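# Find the matching face-down domino and extend the line

## Task

Exactly one of the face-down dominoes has a number matching one of the line's two open ends; work out which. Put that domino down flat and face up, its matching half in contact with that end, aligned so the line carries on straight. A domino may be tipped over onto the table as long as the hand is not in contact with it when it lands. Every domino already in the line must stay where it sat against its neighbours, and all remaining dominoes must end up at least half a domino width away from the line.

## Robot and tools

Robot: two arms, left_arm and right_arm, each ending in a five-finger hand (right_arm a right hand, left_arm its mirror image, a left hand). Calibrated bases in the scene frame: left_arm at (-0.011, +0.263, +0.037) m, right_arm at (+0.046, -0.315, +0.016) m, both almost unrotated. A two-camera stand is fixed behind the arms.

Scene frame: origin at table-top height, halfway between the nominal bases; +x points out over the table, +z up, left_arm sits on the +y side. Image left/right does not follow arm names. All reported poses, and all offset axes, use this frame.

Hand point: a point fixed to the palm, 0.05 m in front of it and 0.15 m from the wrist mounting face toward the fingertips. Its +z runs along straight fingers, +y out of the palm, +x across the palm away from the thumb on the right hand (toward the thumb on the left hand). Straight fingers extend 0.06-0.07 m past the point along +z and sit 0.06 m behind it along -y. A wrist bracket on the little-finger side can strike objects.

Row format (28 numbers, each in [-1, 1], always all 28 even if one arm is idle): left arm first, then right arm, 14 each: dx, dy, dz, rx, ry, rz, little, ring, middle, index, thumb_bend, thumb_turn, force_limit, speed.
- dx..rz are an offset, not a pose: they are measured from that arm's Hand target as it stood when the action (or move) began, along scene axes. 1.0 = 0.6 m for dx/dy/dz and 180 degrees for the rotation; rx, ry, rz form a single rotation vector, turning about the Hand target position. Every row in an action counts from the same start, not from the row before; a repeated offset in a new action moves further. Six zeros re-request the current Hand target.
- The six finger numbers are absolute targets: +1 open/straight, -1 closed; for thumb_turn, +1 beside the palm, -1 in front of it, opposite the fingers. There is no value meaning unchanged: to keep a hand as it is, resend the eight hand numbers of the last row actually run for it (or, if none has run this scene, its hand_measured six plus hand_force_limit and hand_speed).
- force_limit: fingertip force at which a closing motor halts, roughly 0 N at -1 up to 10 N at +1 (15 N for the two thumb motors). speed: near zero at -1, rising linearly to full at +0.48 and above; for a soft grip close at -0.94 or slower.

Tools:
- execute_actions(actions, cameras): actions is a list of actions; each action is a table of up to 15 rows, one per 1/30 s step, the final row repeated if fewer. cameras: names from cam_high, cam_left_wrist, cam_right_wrist, or ["all"]; images come back only when requested or when actions is empty.
- move(target, speed, blend, blocking, cameras): target is one 28-number row or a list of up to 15 rows; every row is an offset from the same starting Hand targets. Paths are straight, end together, take at least 0.5 s and are cut off after 10 s. speed in m/s, 0.002 to 4.3, default 0.25 (turn rate up to twice that in rad/s), one value or one per target. blend in m rounds corners between listed targets; 0 stops at each. blocking=false returns early while the motion continues. Moves do not avoid obstacles or the other arm.
- wait(seconds 0 to 10), stop() to brake a running move, zoom_image(camera, region [x0, y0, x1, y1] in pixels, at most 504 x 504) on the newest image of that camera (each image 896x504), show_instructions() for the reference pages, finished_scene(scene) with the current scene number, which is final.

Results: end_effector_position (m) and end_effector_quat_wxyz per arm; Hand target (the last commanded pose after clipping, base for the next offsets); joint positions, velocities, torques; hand_measured, hand_stopped_by (moving, target, force, stalled, fault) and hand_load_n (fingertip force, positive when pushed open), each in the six-motor order above; hand_force_limit and hand_speed. A move adds a move: line such as done, off_target, moving, held or fault, plus limits (paced = pose clipped, held = steps withheld). done means at rest within 10 mm and 2 degrees; neither done nor off_target proves contact or its absence. MOTOR HOT appears at 85 C; at 100 C the arm goes limp for a while.

Behaviour to expect: the hand often rests 1-3 cm (sometimes 5 cm) short of its command, usually low; sending the next command, even zeros, pushes again; send the missing distance if needed. Commanded orientation is clipped to within 40 degrees of the measured one each step. Small moves may not start. Fast moves lag and overshoot. Avoid paths near an arm's own base. A blocked arm keeps pressing until commanded back past its hand point. The grip closes around objects about 0.035-0.065 m thick; thin items like dominoes may need other handling. Closing on the other hand counts as arm-to-arm pressing.

Avoid: dropping or releasing moving parts, knocking anything off the table, fast impacts, hard pushes, strong finger loads, collisions between arms, and long strained holds that heat motors. Occasional outside pushes may nudge loose objects.

Each tool is called after "Emit:" as name([rows], argument=value, ...), one row to a line, values as JSON.

Reference images:

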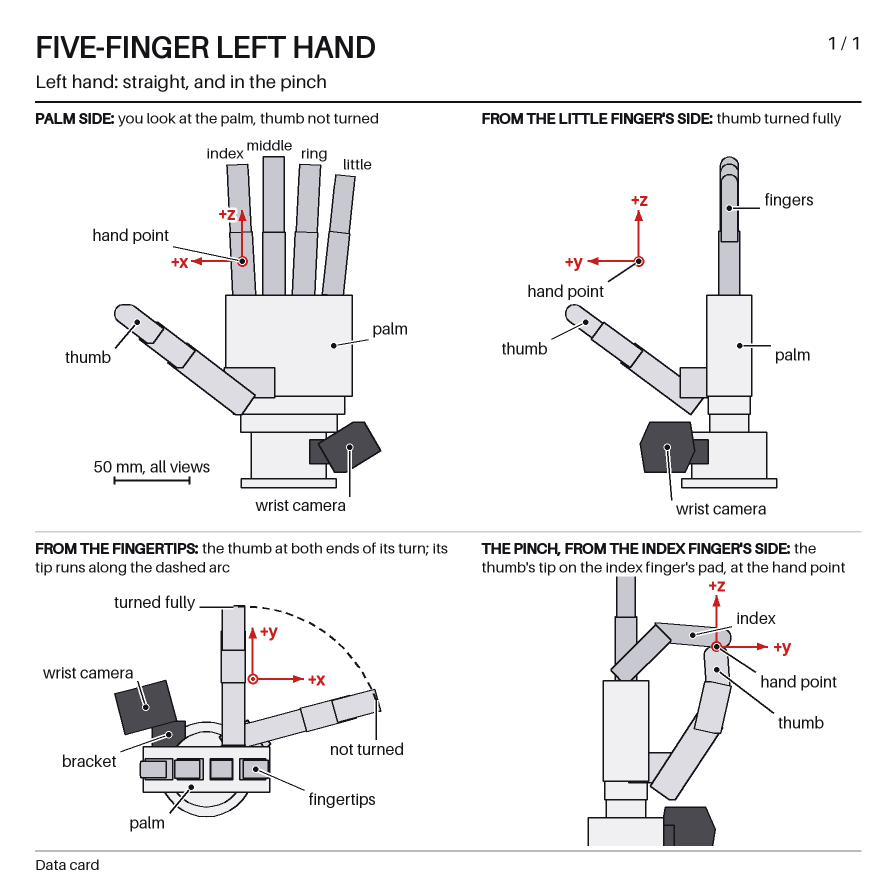

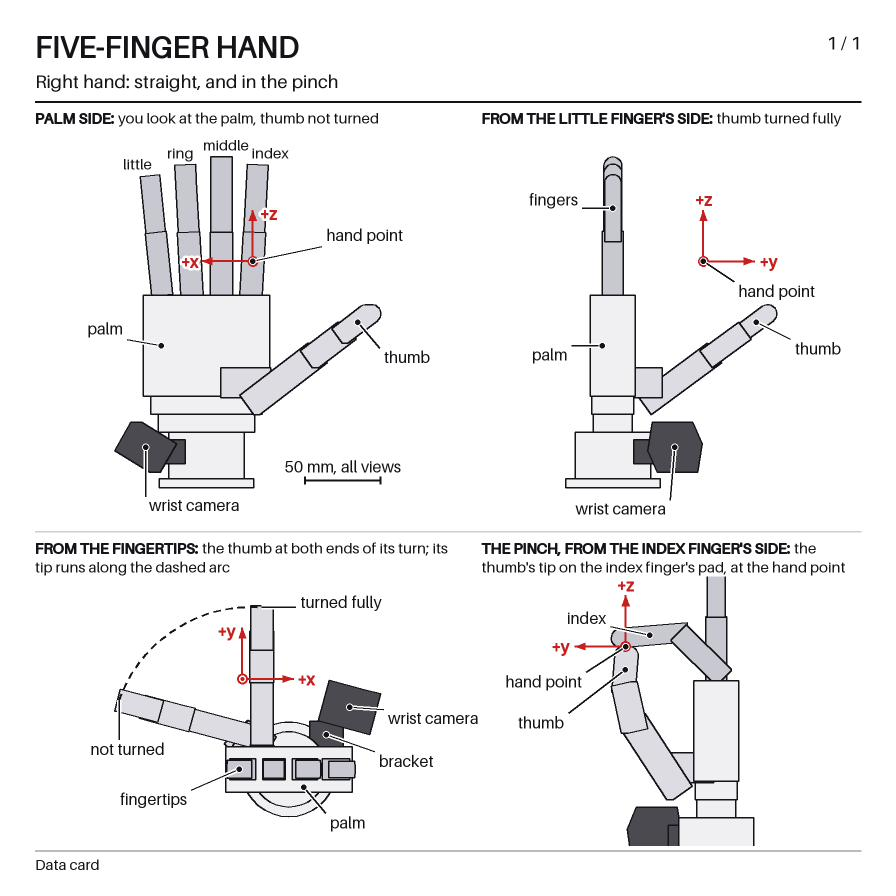

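## Session

Emit:
execute_actions(actions=[])

Emit:
zoom_image(camera="cam_high", region=[230, 170, 480, 330])

Scene clock: 0.00 s.
left_arm: end_effector_position=(+0.3503, +0.0639, +0.2011) hand_measured=(+1.000, +1.000, +1.000, +1.000, +1.000, +1.000) hand_load_n=(+0.0, +0.0, +0.0, +0.0, +0.0, +0.0) hand_stopped_by=(target, target, target, target, target, target) hand_force_limit=0.00 hand_speed=-0.80 end_effector_quat_wxyz=(+0.010, +0.452, +0.892, +0.019) | right_arm: end_effector_position=(+0.1111, -0.4452, +0.1356) hand_measured=(+1.000, +1.000, +1.000, +1.000, +1.000, +1.000) hand_load_n=(+0.0, +0.0, +0.0, +0.0, +0.0, +0.0) hand_stopped_by=(target, target, target, target, target, target) hand_force_limit=0.00 hand_speed=-0.80 end_effector_quat_wxyz=(+0.192, -0.303, +0.882, +0.304)
Joint positions: left_arm=[-0.69 1.453 1.229 -1.335 -0.041 1.826] | right_arm=[-1.417 1.488 0.826 -1.605 -0.264 -0.591]
Joint velocities: within noise
Joint torques (N m): no reading
Heat: left arm: hottest elbow 33 °C; right arm: hottest elbow 30 °C.
Hand target: left_arm +0.3588, +0.0577, +0.2145; +0.030, +0.450, +0.892, +0.016 | right_arm +0.1129, -0.4515, +0.1395; +0.192, -0.304, +0.885, +0.297

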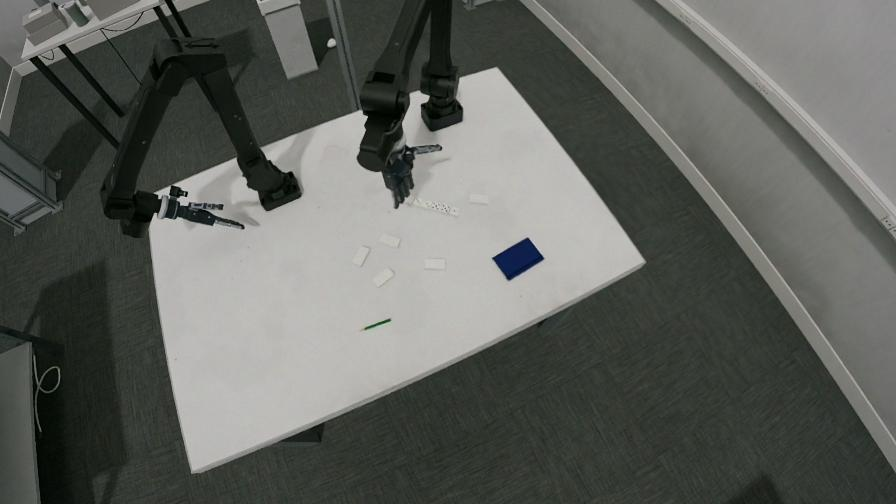

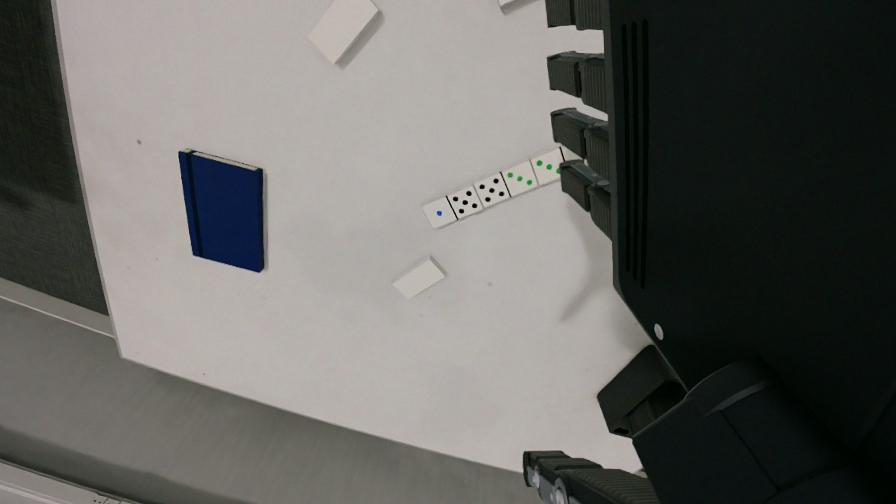

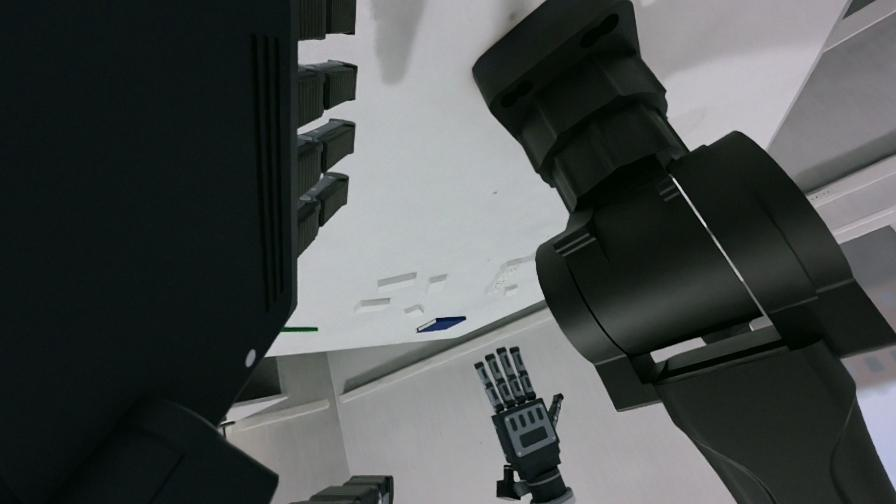

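Scaled by 2.016.

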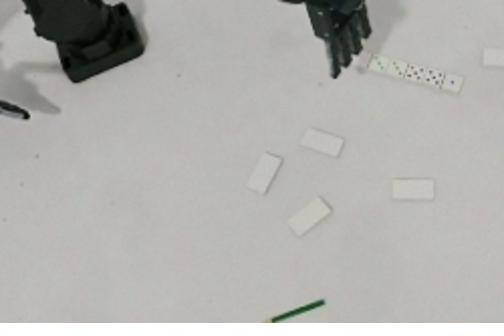

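Emit:
move(target=[-0.18,0.404,0.11,-0.3216,-0.0321,0.6334,1,1,1,1,1,1,0,-0.5,0,0,0,0,0,0,1,1,1,1,1,1,0,-0.5], speed=0.3, cameras=["all"])

Emit:
zoom_image(camera="cam_high", region=[400, 180, 500, 230])

Emit:
zoom_image(camera="cam_high", region=[345, 180, 500, 300])

Scene clock: 27.00 s.
left_arm: end_effector_position=(+0.2471, +0.2992, +0.2747) hand_measured=(+1.000, +1.000, +1.000, +1.000, +1.000, +1.000) hand_load_n=(+0.0, +0.0, +0.0, +0.0, +0.0, +0.0) hand_stopped_by=(target, target, target, target, target, target) hand_force_limit=0.00 hand_speed=-0.50 end_effector_quat_wxyz=(+0.207, -0.528, +0.764, -0.307) | right_arm: end_effector_position=(+0.1111, -0.4452, +0.1356) hand_measured=(+1.000, +1.000, +1.000, +1.000, +1.000, +1.000) hand_load_n=(+0.0, +0.0, +0.5, +0.0, +0.0, +0.0) hand_stopped_by=(target, target, target, target, target, target) hand_force_limit=0.00 hand_speed=-0.50 end_effector_quat_wxyz=(+0.192, -0.303, +0.882, +0.304)
Joint positions: left_arm=[0.483 0.752 0.868 -1.136 0.549 0.692] | right_arm=[-1.417 1.488 0.826 -1.605 -0.264 -0.591]
Joint torques (N m): left_arm=[2.78 -2.43 9.73 1.7 0.46 -0.17] | right_arm=[0.38 -8.23 7.76 -1.48 -0.25 0.04]
Heat: left arm: hottest elbow 36 °C; right arm: hottest elbow 31 °C.
Hand target: left_arm +0.2508, +0.3001, +0.2805; +0.220, -0.530, +0.757, -0.313 | right_arm +0.1129, -0.4515, +0.1395; +0.192, -0.304, +0.885, +0.297
Off the commanded pose: left_arm 0.007 m, 2 deg | right_arm 0.008 m, 1 deg.
move: done

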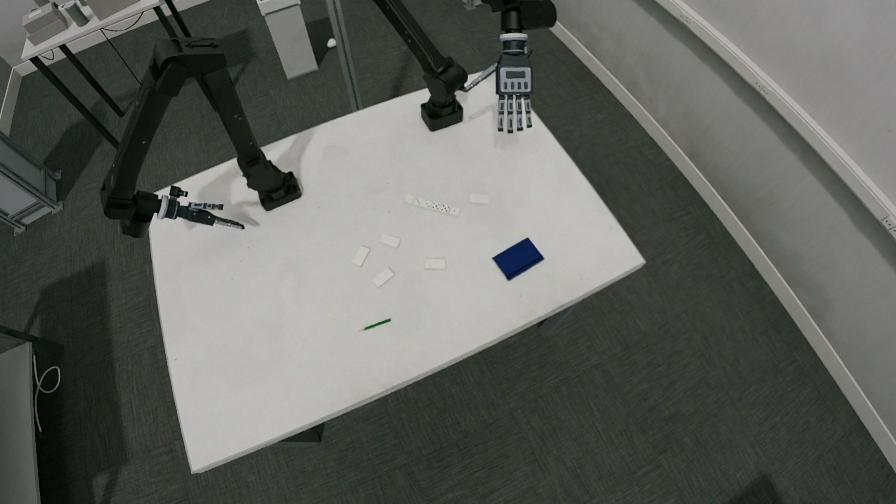

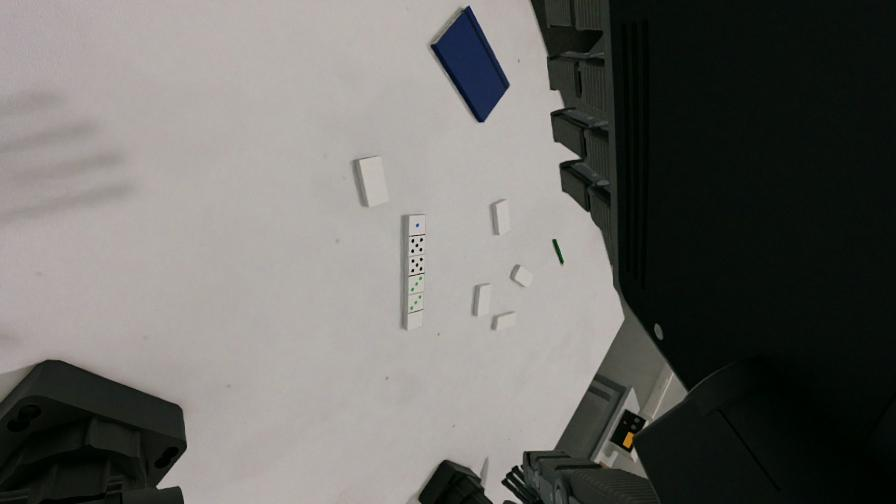

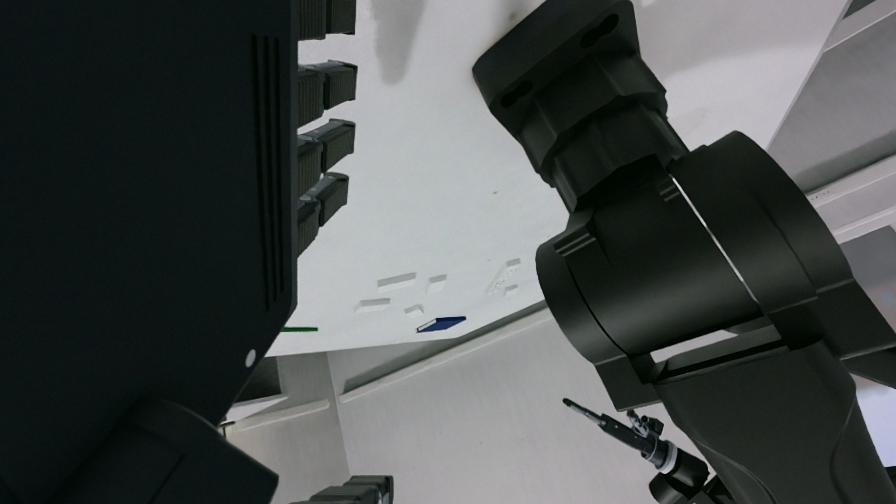

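Scaled by 5.040.

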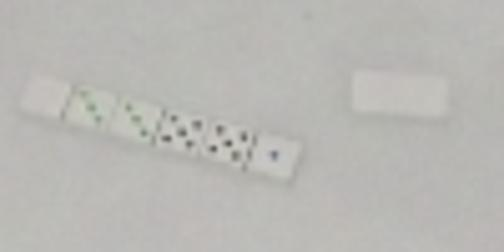

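Scaled by 3.252.

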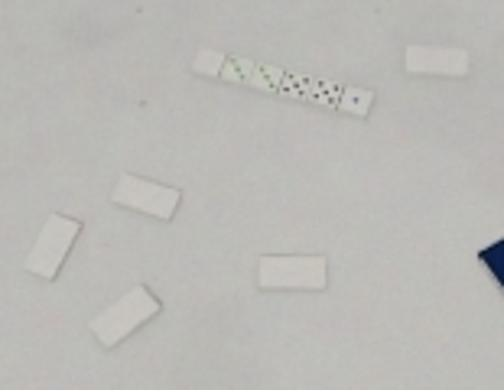

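Emit:
execute_actions(actions=[])

Scene clock: 50.37 s.
left_arm: end_effector_position=(+0.2471, +0.2992, +0.2747) hand_measured=(+1.000, +1.000, +1.000, +1.000, +1.000, +1.000) hand_load_n=(+0.0, +0.0, +0.0, +0.0, +0.0, +0.0) hand_stopped_by=(target, target, target, target, target, target) hand_force_limit=0.00 hand_speed=-0.50 end_effector_quat_wxyz=(+0.207, -0.528, +0.764, -0.307) | right_arm: end_effector_position=(+0.1111, -0.4452, +0.1356) hand_measured=(+1.000, +1.000, +1.000, +1.000, +1.000, +1.000) hand_load_n=(+0.0, +0.0, +0.0, +0.0, +0.0, +0.0) hand_stopped_by=(target, target, target, target, target, target) hand_force_limit=0.00 hand_speed=-0.50 end_effector_quat_wxyz=(+0.192, -0.303, +0.882, +0.304)
Joint positions: left_arm=[0.483 0.752 0.868 -1.136 0.549 0.692] | right_arm=[-1.417 1.488 0.826 -1.605 -0.264 -0.591]
Joint velocities: within noise
Joint torques (N m): left_arm=[2.73 -2.43 9.68 1.69 0.45 -0.18] | right_arm=[0.26 -8.23 7.77 -1.5 -0.24 0.04]
Heat: left arm: hottest elbow 38 °C; right arm: hottest elbow 32 °C.
Hand target: left_arm +0.2508, +0.3001, +0.2805; +0.220, -0.530, +0.757, -0.313 | right_arm +0.1129, -0.4515, +0.1395; +0.192, -0.304, +0.885, +0.297
Off the commanded pose: left_arm 0.007 m, 2 deg | right_arm 0.008 m, 1 deg.

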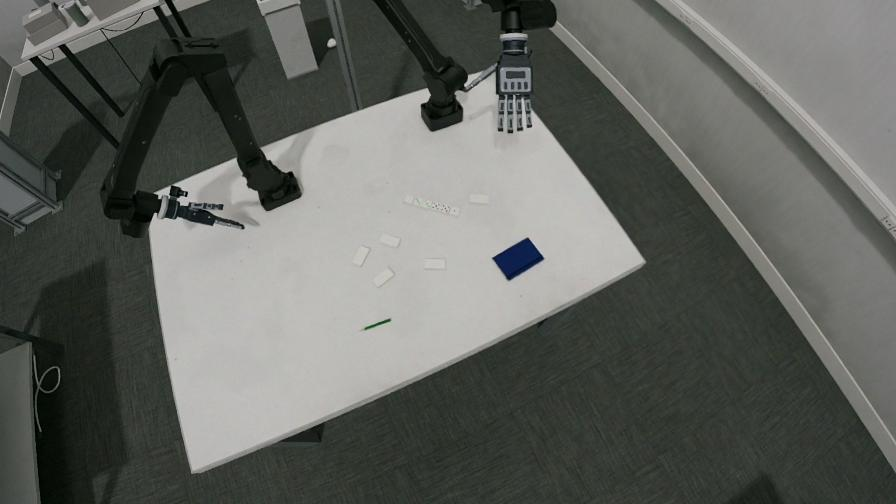

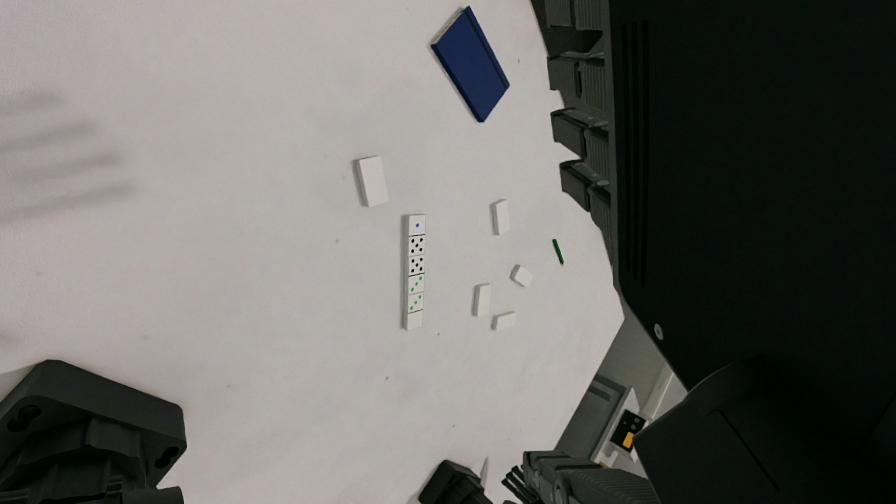

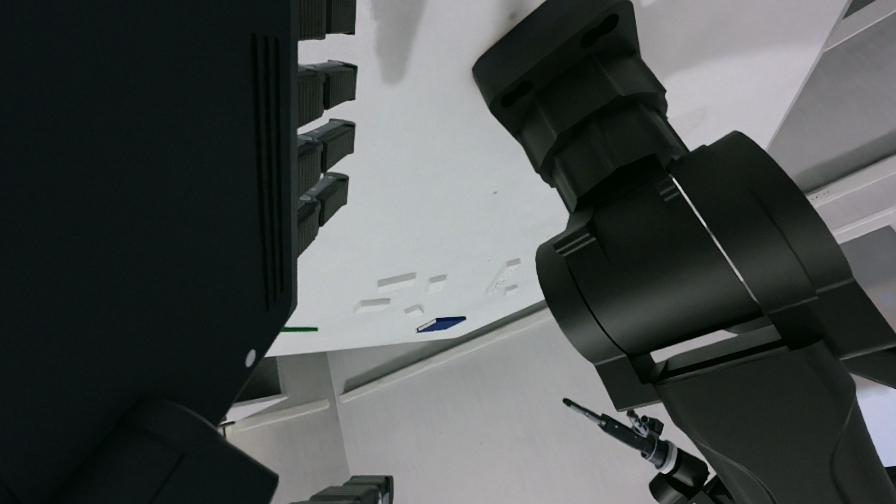

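Emit:
move([
  [0.1437,-0.1085,-0.31,-0.0557,-0.1273,-0.0386,1,1,0.3,0.3,0.35,-1,-0.6,0.3,0,0,0,0,0,0,1,1,1,1,1,1,0,-0.5],
], speed=0.3, cameras=["cam_high","cam_left_wrist"])

Scene clock: 63.77 s.
left_arm: end_effector_position=(+0.3339, +0.2374, +0.0928) hand_measured=(+1.000, +1.000, +0.300, +0.300, +0.350, -1.000) hand_load_n=(-0.5, +0.0, +0.0, +0.0, +0.0, +0.0) hand_stopped_by=(target, target, target, target, target, target) hand_force_limit=-0.60 hand_speed=0.30 end_effector_quat_wxyz=(+0.298, -0.428, +0.703, -0.483) | right_arm: end_effector_position=(+0.1111, -0.4452, +0.1356) hand_measured=(+1.000, +1.000, +1.000, +1.000, +1.000, +1.000) hand_load_n=(+0.0, +0.0, +0.0, +0.0, +0.0, +0.0) hand_stopped_by=(target, target, target, target, target, target) hand_force_limit=0.00 hand_speed=-0.50 end_effector_quat_wxyz=(+0.192, -0.303, +0.882, +0.304)
Joint positions: left_arm=[0.326 1.078 0.258 0.32 0.738 0.358] | right_arm=[-1.417 1.488 0.826 -1.605 -0.264 -0.591]
Joint torques (N m): left_arm=[1.61 -2.55 7.36 2.47 0.12 -0.17] | right_arm=[0.32 -8.29 7.79 -1.5 -0.24 0.04]
Heat: left arm: hottest elbow 39 °C; right arm: hottest elbow 32 °C.
Hand target: left_arm +0.3370, +0.2349, +0.0945; +0.299, -0.428, +0.699, -0.489 | right_arm +0.1129, -0.4515, +0.1395; +0.192, -0.304, +0.885, +0.297
Off the commanded pose: left_arm 0.004 m, 1 deg | right_arm 0.008 m, 1 deg.
move: done
Images, in order (width x height): cam_high 896x504, cam_left_wrist 896x504.

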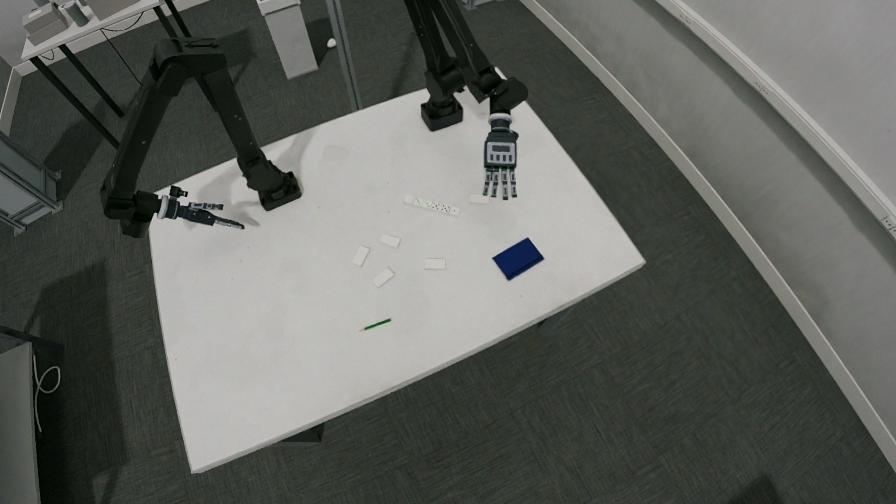

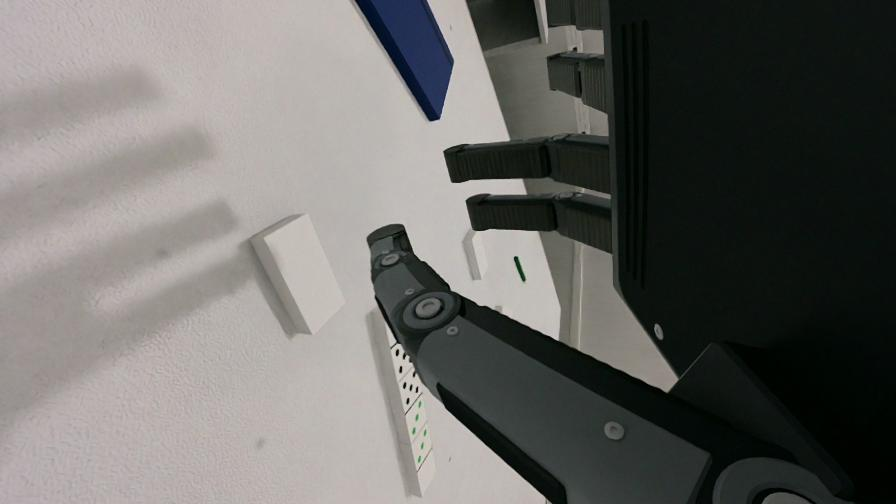

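Emit:
move(target=[0.0100,-0.0007,-0.1025,0,0,0,1,1,0.3,0.3,0.35,-1,-0.6,0.3,0,0,0,0,0,0,1,1,1,1,1,1,0,-0.5], speed=0.12, cameras=["cam_left_wrist"])

Scene clock: 76.97 s.
left_arm: end_effector_position=(+0.3423, +0.2381, +0.0318) hand_measured=(+1.000, +1.000, +0.300, +0.300, +0.350, -1.000) hand_load_n=(+0.0, -0.5, +0.0, +0.0, +0.0, +0.0) hand_stopped_by=(target, target, target, target, target, target) hand_force_limit=-0.60 hand_speed=0.30 end_effector_quat_wxyz=(+0.300, -0.428, +0.703, -0.483) | right_arm: end_effector_position=(+0.1111, -0.4452, +0.1356) hand_measured=(+1.000, +1.000, +1.000, +1.000, +1.000, +1.000) hand_load_n=(+0.0, +0.0, +0.0, +0.0, +0.0, +0.0) hand_stopped_by=(target, target, target, target, target, target) hand_force_limit=0.00 hand_speed=-0.50 end_effector_quat_wxyz=(+0.192, -0.303, +0.882, +0.304)
Joint positions: left_arm=[0.316 1.441 0.218 0.73 0.726 0.351] | right_arm=[-1.417 1.488 0.826 -1.605 -0.264 -0.591]
Joint torques (N m): left_arm=[1.85 -4.42 4.16 2.47 0.26 -0.17] | right_arm=[0.32 -8.18 7.77 -1.5 -0.24 0.04]
Heat: left arm: hottest elbow 39 °C; right arm: hottest elbow 32 °C.
Hand target: left_arm +0.3431, +0.2346, +0.0330; +0.299, -0.428, +0.699, -0.489 | right_arm +0.1129, -0.4515, +0.1395; +0.192, -0.304, +0.885, +0.297
Off the commanded pose: left_arm 0.004 m, 1 deg | right_arm 0.008 m, 1 deg.
move: done
Images, in order (width x height): cam_left_wrist 896x504.

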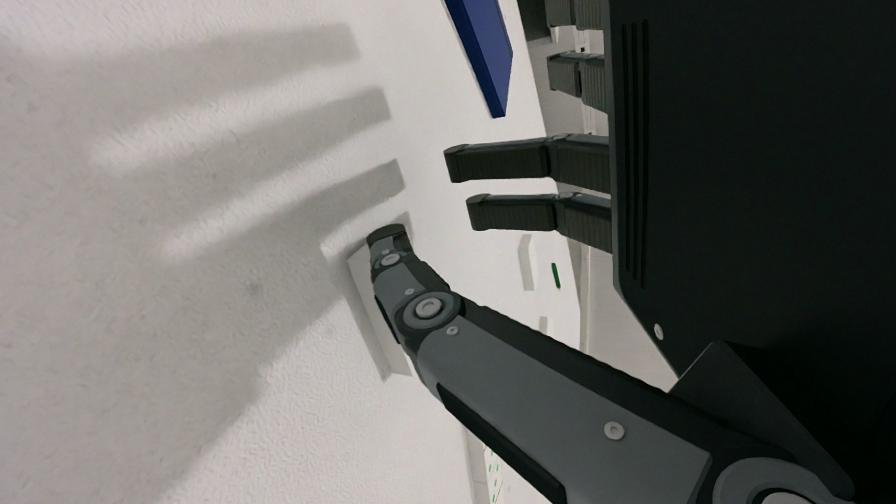

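Emit:
zoom_image(camera="cam_left_wrist", region=[300, 200, 500, 400])

Scaled by 2.520.

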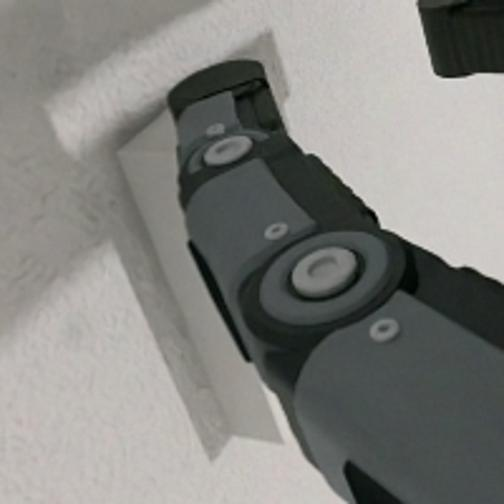

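Emit:
execute_actions(actions=[], cameras=["cam_high"])

Emit:
zoom_image(camera="cam_high", region=[450, 160, 530, 220])

Scene clock: 112.47 s.
left_arm: end_effector_position=(+0.3423, +0.2380, +0.0319) hand_measured=(+1.000, +1.000, +0.300, +0.300, +0.350, -1.000) hand_load_n=(+0.0, +0.0, +0.0, +0.0, +0.0, +0.0) hand_stopped_by=(target, target, target, target, target, target) hand_force_limit=-0.60 hand_speed=0.30 end_effector_quat_wxyz=(+0.299, -0.429, +0.702, -0.483) | right_arm: end_effector_position=(+0.1111, -0.4452, +0.1356) hand_measured=(+1.000, +1.000, +1.000, +1.000, +1.000, +1.000) hand_load_n=(+0.0, +0.0, +0.0, +0.0, +0.0, +0.0) hand_stopped_by=(target, target, target, target, target, target) hand_force_limit=0.00 hand_speed=-0.50 end_effector_quat_wxyz=(+0.192, -0.303, +0.882, +0.304)
Joint positions: left_arm=[0.316 1.441 0.218 0.73 0.726 0.35] | right_arm=[-1.417 1.488 0.826 -1.605 -0.264 -0.591]
Joint velocities: within noise
Joint torques (N m): left_arm=[1.67 -4.37 4.25 2.48 0.24 -0.16] | right_arm=[0.32 -8.23 7.77 -1.5 -0.24 0.03]
Heat: left arm: hottest elbow 37 °C; right arm: hottest elbow 33 °C.
Hand target: left_arm +0.3431, +0.2346, +0.0330; +0.299, -0.428, +0.699, -0.489 | right_arm +0.1129, -0.4515, +0.1395; +0.192, -0.304, +0.885, +0.297
Off the commanded pose: left_arm 0.004 m, 1 deg | right_arm 0.008 m, 1 deg.
Images, in order (width x height): cam_high 896x504.

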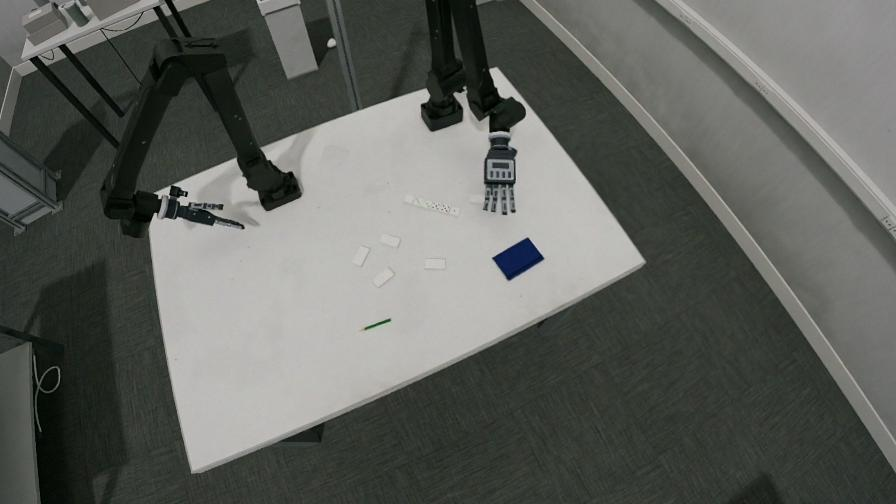

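Scaled by 6.300.

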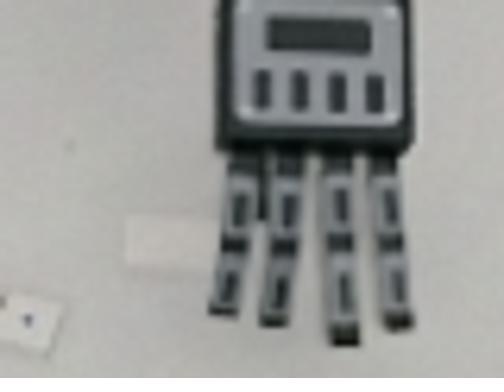

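Emit:
move([
  [-0.0067,-0.0133,0,0,0,0,1,1,0.3,0.3,0.35,-1,-0.6,0.3,0,0,0,0,0,0,1,1,1,1,1,1,0,-0.5],
  [-0.0067,-0.0133,-0.0167,0,0,0,1,1,0.3,0.3,0.35,-1,-0.6,0.3,0,0,0,0,0,0,1,1,1,1,1,1,0,-0.5],
], speed=0.08, cameras=["cam_left_wrist"])

Emit:
zoom_image(camera="cam_left_wrist", region=[300, 100, 500, 400])

Scene clock: 123.70 s.
left_arm: end_effector_position=(+0.3413, +0.2300, +0.0265) hand_measured=(+1.000, +1.000, +0.300, +0.300, +0.350, -1.000) hand_load_n=(+0.0, +0.0, +0.0, +0.0, -1.5, +0.0) hand_stopped_by=(target, target, target, target, target, target) hand_force_limit=-0.60 hand_speed=0.30 end_effector_quat_wxyz=(+0.304, -0.426, +0.699, -0.487) | right_arm: end_effector_position=(+0.1111, -0.4452, +0.1356) hand_measured=(+1.000, +1.000, +1.000, +1.000, +1.000, +1.000) hand_load_n=(+0.0, +0.0, +0.0, +0.0, +0.0, +0.0) hand_stopped_by=(target, target, target, target, target, target) hand_force_limit=0.00 hand_speed=-0.50 end_effector_quat_wxyz=(+0.192, -0.303, +0.882, +0.304)
Joint positions: left_arm=[0.288 1.49 0.199 0.828 0.704 0.324] | right_arm=[-1.417 1.488 0.826 -1.605 -0.264 -0.591]
Joint torques (N m): left_arm=[1.73 -4.07 3.55 2.18 0.11 -0.13] | right_arm=[0.26 -8.23 7.75 -1.48 -0.24 0.03]
Heat: left arm: hottest elbow 37 °C; right arm: hottest elbow 33 °C.
Hand target: left_arm +0.3390, +0.2266, +0.0230; +0.299, -0.428, +0.699, -0.489 | right_arm +0.1129, -0.4515, +0.1395; +0.192, -0.304, +0.885, +0.297
Off the commanded pose: left_arm 0.005 m, 1 deg | right_arm 0.008 m, 1 deg.
move: done
Images, in order (width x height): cam_left_wrist 896x504.

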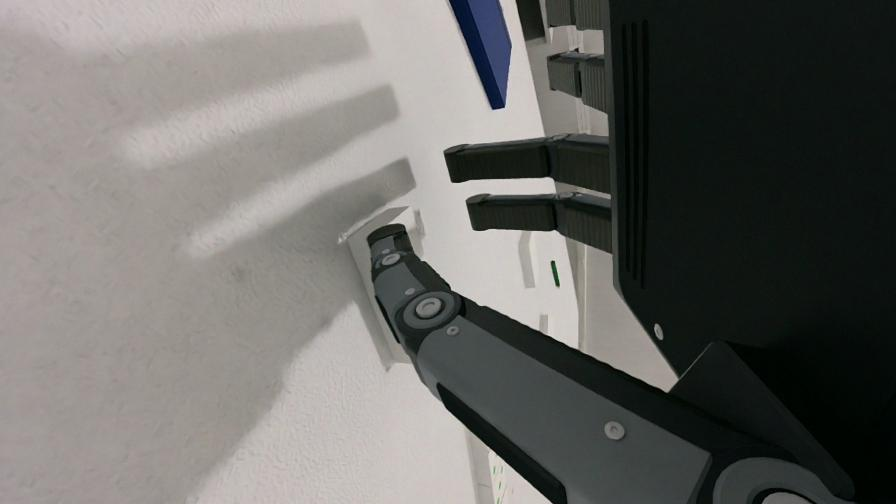

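Scaled by 1.680.

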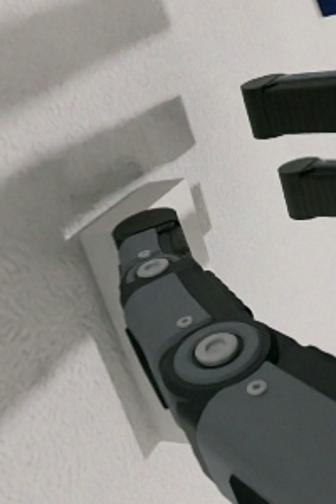

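Emit:
move([
  [0,0,0.025,0,0,0,1,1,0.3,0.3,0.35,-1,-0.6,0.3,0,0,0,0,0,0,1,1,1,1,1,1,0,-0.5],
  [-0.025,-0.0168,0.025,0,0,0,1,1,0.3,0.3,0.35,-1,-0.6,0.3,0,0,0,0,0,0,1,1,1,1,1,1,0,-0.5],
], speed=0.1, cameras=["cam_left_wrist"])

Emit:
zoom_image(camera="cam_left_wrist", region=[300, 100, 500, 400])

Scene clock: 135.93 s.
left_arm: end_effector_position=(+0.3224, +0.2193, +0.0320) hand_measured=(+1.000, +1.000, +0.300, +0.300, +0.350, -1.000) hand_load_n=(-0.5, +0.0, +0.0, +0.0, +0.0, +0.0) hand_stopped_by=(target, target, target, target, target, target) hand_force_limit=-0.60 hand_speed=0.30 end_effector_quat_wxyz=(+0.297, -0.431, +0.702, -0.483) | right_arm: end_effector_position=(+0.1111, -0.4452, +0.1356) hand_measured=(+1.000, +1.000, +1.000, +1.000, +1.000, +1.000) hand_load_n=(+0.0, +0.5, +0.0, +0.0, +0.0, +0.0) hand_stopped_by=(target, target, target, target, target, target) hand_force_limit=0.00 hand_speed=-0.50 end_effector_quat_wxyz=(+0.192, -0.303, +0.882, +0.304)
Joint positions: left_arm=[0.264 1.387 0.154 0.756 0.681 0.315] | right_arm=[-1.417 1.488 0.826 -1.605 -0.264 -0.591]
Joint torques (N m): left_arm=[1.79 -5.77 4.36 1.5 0.11 -0.17] | right_arm=[0.32 -8.23 7.76 -1.51 -0.25 0.04]
Heat: left arm: hottest elbow 36 °C; right arm: hottest elbow 33 °C.
Hand target: left_arm +0.3239, +0.2164, +0.0380; +0.299, -0.428, +0.699, -0.489 | right_arm +0.1129, -0.4515, +0.1395; +0.192, -0.304, +0.885, +0.297
Off the commanded pose: left_arm 0.007 m, 1 deg | right_arm 0.008 m, 1 deg.
move: done
Images, in order (width x height): cam_left_wrist 896x504.

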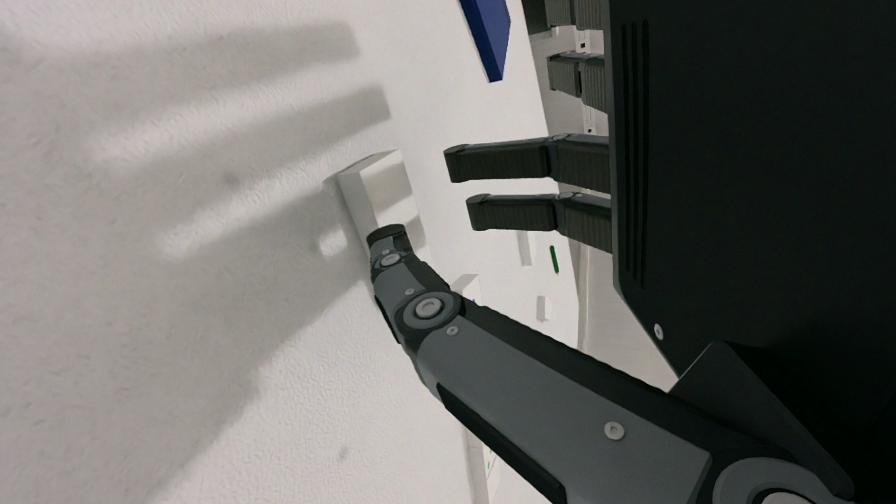

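Scaled by 1.680.

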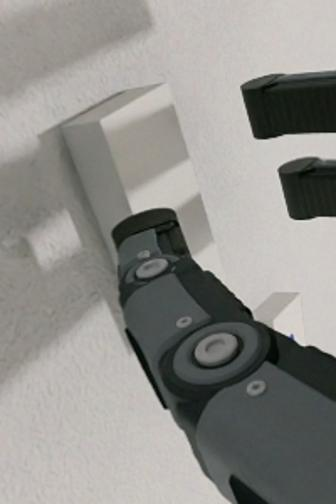

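Emit:
move(target=[0,0,-0.0217,0,0,0,1,1,0.3,0.3,0.35,-1,-0.6,0.3,0,0,0,0,0,0,1,1,1,1,1,1,0,-0.5], speed=0.08, cameras=["cam_left_wrist"])

Emit:
zoom_image(camera="cam_left_wrist", region=[300, 100, 500, 400])

Scene clock: 142.73 s.
left_arm: end_effector_position=(+0.3249, +0.2198, +0.0246) hand_measured=(+1.000, +1.000, +0.300, +0.300, +0.350, -1.000) hand_load_n=(-0.5, -0.5, +0.0, +0.0, +0.0, +0.0) hand_stopped_by=(target, target, target, target, target, target) hand_force_limit=-0.60 hand_speed=0.30 end_effector_quat_wxyz=(+0.299, -0.428, +0.702, -0.484) | right_arm: end_effector_position=(+0.1111, -0.4452, +0.1356) hand_measured=(+1.000, +1.000, +1.000, +1.000, +1.000, +1.000) hand_load_n=(+0.0, +0.0, +0.0, +0.0, +0.0, +0.0) hand_stopped_by=(target, target, target, target, target, target) hand_force_limit=0.00 hand_speed=-0.50 end_effector_quat_wxyz=(+0.192, -0.303, +0.882, +0.304)
Joint positions: left_arm=[0.263 1.456 0.154 0.832 0.681 0.315] | right_arm=[-1.417 1.488 0.826 -1.605 -0.264 -0.591]
Joint torques (N m): left_arm=[1.9 -4.19 3.29 2.54 0.12 -0.16] | right_arm=[0.32 -8.23 7.76 -1.5 -0.24 0.03]
Heat: left arm: hottest elbow 36 °C; right arm: hottest elbow 33 °C.
Hand target: left_arm +0.3240, +0.2164, +0.0250; +0.299, -0.428, +0.699, -0.489 | right_arm +0.1129, -0.4515, +0.1395; +0.192, -0.304, +0.885, +0.297
Off the commanded pose: left_arm 0.004 m, 1 deg | right_arm 0.008 m, 1 deg.
move: done
Images, in order (width x height): cam_left_wrist 896x504.

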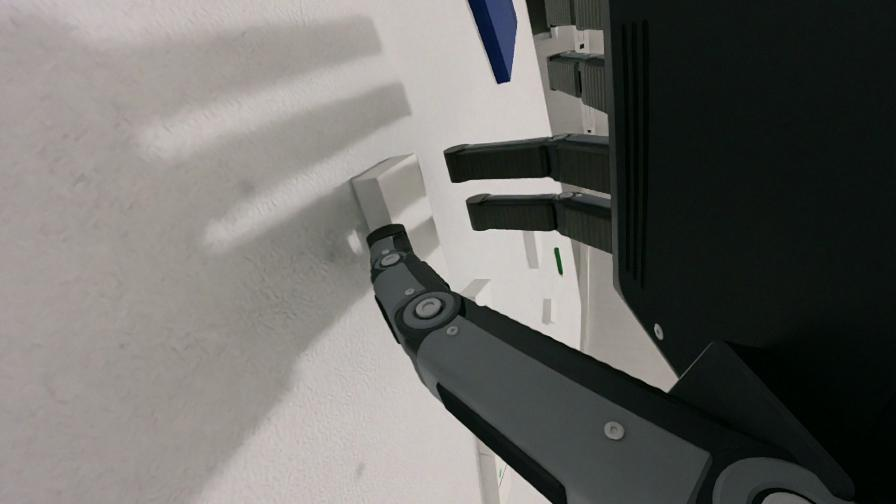

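Scaled by 1.680.

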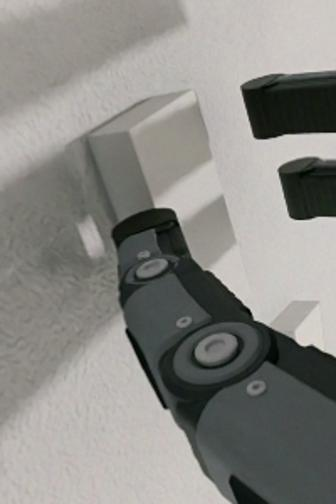

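Emit:
move([
  [-0.0117,0.005,0.005,0,0,0,1,1,0.3,0.3,0.35,-1,-0.6,0.3,0,0,0,0,0,0,1,1,1,1,1,1,0,-0.5],
  [-0.0117,0.005,-0.0117,0,0,0,1,1,0.3,0.3,0.35,-1,-0.6,0.3,0,0,0,0,0,0,1,1,1,1,1,1,0,-0.5],
], speed=0.08, cameras=["cam_left_wrist"])

Emit:
zoom_image(camera="cam_left_wrist", region=[300, 100, 500, 400])

Scene clock: 157.77 s.
left_arm: end_effector_position=(+0.3169, +0.2181, +0.0174) hand_measured=(+1.000, +1.000, +0.300, +0.300, +0.350, -1.000) hand_load_n=(+0.0, +0.0, +0.0, +0.0, +0.0, +0.0) hand_stopped_by=(target, target, target, target, target, target) hand_force_limit=-0.60 hand_speed=0.30 end_effector_quat_wxyz=(+0.293, -0.431, +0.701, -0.487) | right_arm: end_effector_position=(+0.1111, -0.4452, +0.1356) hand_measured=(+1.000, +1.000, +1.000, +1.000, +1.000, +1.000) hand_load_n=(+0.0, +0.0, +0.0, +0.0, +0.0, +0.0) hand_stopped_by=(target, target, target, target, target, target) hand_force_limit=0.00 hand_speed=-0.50 end_effector_quat_wxyz=(+0.192, -0.303, +0.882, +0.304)
Joint positions: left_arm=[0.272 1.498 0.137 0.883 0.697 0.312] | right_arm=[-1.417 1.488 0.826 -1.605 -0.264 -0.591]
Joint torques (N m): left_arm=[2.78 -4.07 2.99 2.52 0.29 0] | right_arm=[0.32 -8.23 7.73 -1.51 -0.25 0.03]
Heat: left arm: hottest elbow 36 °C; right arm: hottest elbow 33 °C.
Hand target: left_arm +0.3170, +0.2195, +0.0180; +0.299, -0.428, +0.699, -0.489 | right_arm +0.1129, -0.4515, +0.1395; +0.192, -0.304, +0.885, +0.297
Off the commanded pose: left_arm 0.001 m, 1 deg | right_arm 0.008 m, 1 deg.
move: done
Images, in order (width x height): cam_left_wrist 896x504.

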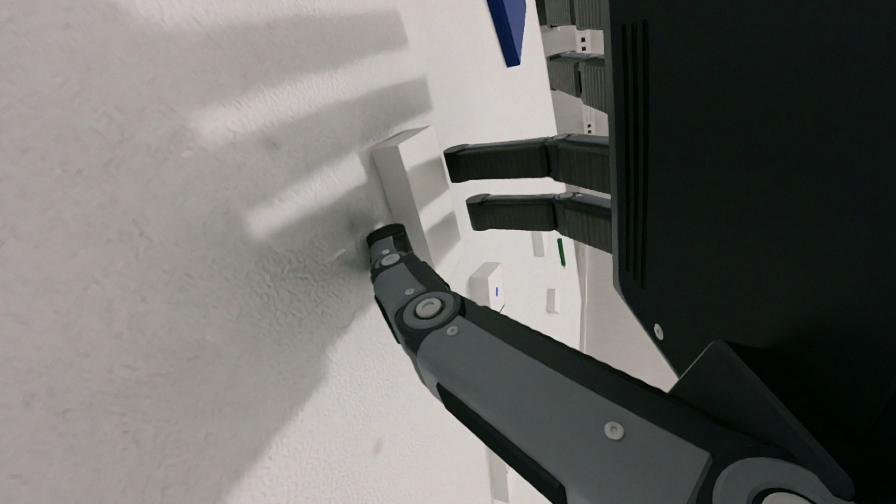

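Scaled by 1.680.

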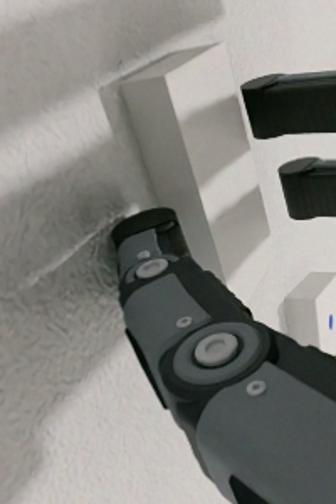

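Emit:
move(target=[0.0117,0.006,-0.0005,0,0,0,1,1,0.3,0.3,0.35,-1,-0.6,0.3,0,0,0,0,0,0,1,1,1,1,1,1,0,-0.5], speed=0.05, cameras=["cam_left_wrist"])

Emit:
zoom_image(camera="cam_left_wrist", region=[300, 100, 500, 400])

Scene clock: 168.53 s.
left_arm: end_effector_position=(+0.3159, +0.2181, +0.0165) hand_measured=(+1.000, +1.000, +0.300, +0.300, +0.350, -1.000) hand_load_n=(+0.0, +0.0, +0.0, +0.0, -3.0, +0.0) hand_stopped_by=(target, target, target, target, target, target) hand_force_limit=-0.60 hand_speed=0.30 end_effector_quat_wxyz=(+0.290, -0.432, +0.700, -0.489) | right_arm: end_effector_position=(+0.1111, -0.4452, +0.1356) hand_measured=(+1.000, +1.000, +1.000, +1.000, +1.000, +1.000) hand_load_n=(+0.0, +0.0, +0.0, +0.0, +0.0, +0.0) hand_stopped_by=(target, target, target, target, target, target) hand_force_limit=0.00 hand_speed=-0.50 end_effector_quat_wxyz=(+0.192, -0.303, +0.882, +0.304)
Joint positions: left_arm=[0.278 1.504 0.137 0.885 0.706 0.312] | right_arm=[-1.417 1.488 0.826 -1.605 -0.264 -0.591]
Joint torques (N m): left_arm=[2.9 -3.78 4.66 2.04 0.19 0.04] | right_arm=[0.32 -8.23 7.76 -1.5 -0.24 0.03]
Heat: left arm: hottest elbow 35 °C; right arm: hottest elbow 33 °C.
Hand target: left_arm +0.3240, +0.2231, +0.0176; +0.299, -0.428, +0.699, -0.489 | right_arm +0.1129, -0.4515, +0.1395; +0.192, -0.304, +0.885, +0.297
Off the commanded pose: left_arm 0.010 m, 1 deg | right_arm 0.008 m, 1 deg.
move: done
Images, in order (width x height): cam_left_wrist 896x504.

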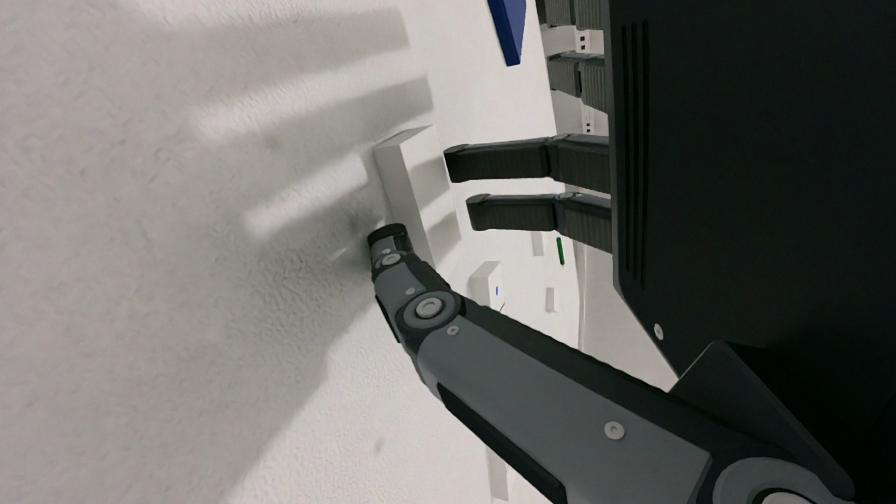

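Scaled by 1.680.

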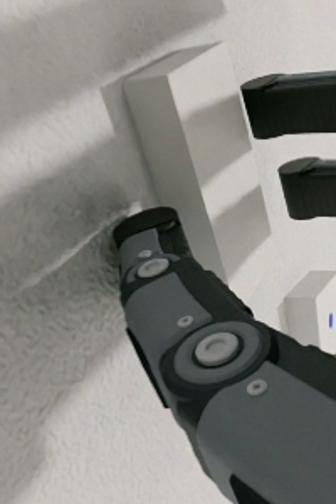

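Emit:
move([
  [-0.0117,-0.0067,0.0025,0,0,0,1,1,0.3,0.3,0.35,-1,-0.6,0.3,0,0,0,0,0,0,1,1,1,1,1,1,0,-0.5],
  [-0.0117,-0.0067,0.0025,0,0,0,1,1,-0.15,-0.15,0.35,-1,-0.6,-0.85,0,0,0,0,0,0,1,1,1,1,1,1,0,-0.5],
], speed=0.05, cameras=["cam_left_wrist"])

Scene clock: 176.07 s.
left_arm: end_effector_position=(+0.3163, +0.2182, +0.0170) hand_measured=(+1.000, +1.000, +0.136, +0.024, +0.350, -1.000) hand_load_n=(+0.0, +0.0, +0.5, +2.5, +1.0, +0.0) hand_stopped_by=(target, target, force, force, target, target) hand_force_limit=-0.60 hand_speed=-0.85 end_effector_quat_wxyz=(+0.292, -0.431, +0.700, -0.489) | right_arm: end_effector_position=(+0.1111, -0.4452, +0.1356) hand_measured=(+1.000, +1.000, +1.000, +1.000, +1.000, +1.000) hand_load_n=(+0.0, +0.0, +0.0, +0.0, +0.0, +0.0) hand_stopped_by=(target, target, target, target, target, target) hand_force_limit=0.00 hand_speed=-0.50 end_effector_quat_wxyz=(+0.192, -0.303, +0.882, +0.304)
Joint positions: left_arm=[0.278 1.504 0.137 0.888 0.706 0.312] | right_arm=[-1.417 1.488 0.826 -1.605 -0.264 -0.591]
Joint torques (N m): left_arm=[2.14 -5.07 2.85 2.03 -0.04 -0.02] | right_arm=[0.32 -8.18 7.76 -1.5 -0.25 0.03]
Heat: left arm: hottest elbow 35 °C; right arm: hottest elbow 33 °C.
Hand target: left_arm +0.3170, +0.2191, +0.0191; +0.299, -0.428, +0.699, -0.489 | right_arm +0.1129, -0.4515, +0.1395; +0.192, -0.304, +0.885, +0.297
Off the commanded pose: left_arm 0.002 m, 1 deg | right_arm 0.008 m, 1 deg.
move: done
Images, in order (width x height): cam_left_wrist 896x504.

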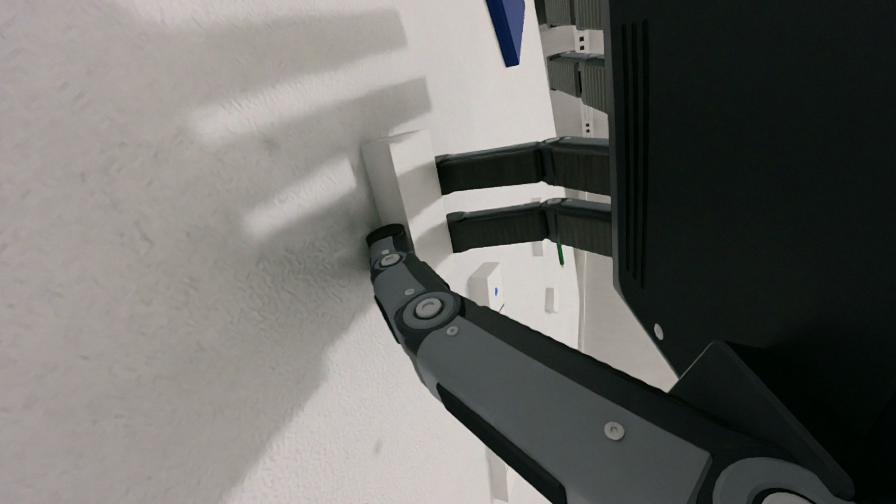

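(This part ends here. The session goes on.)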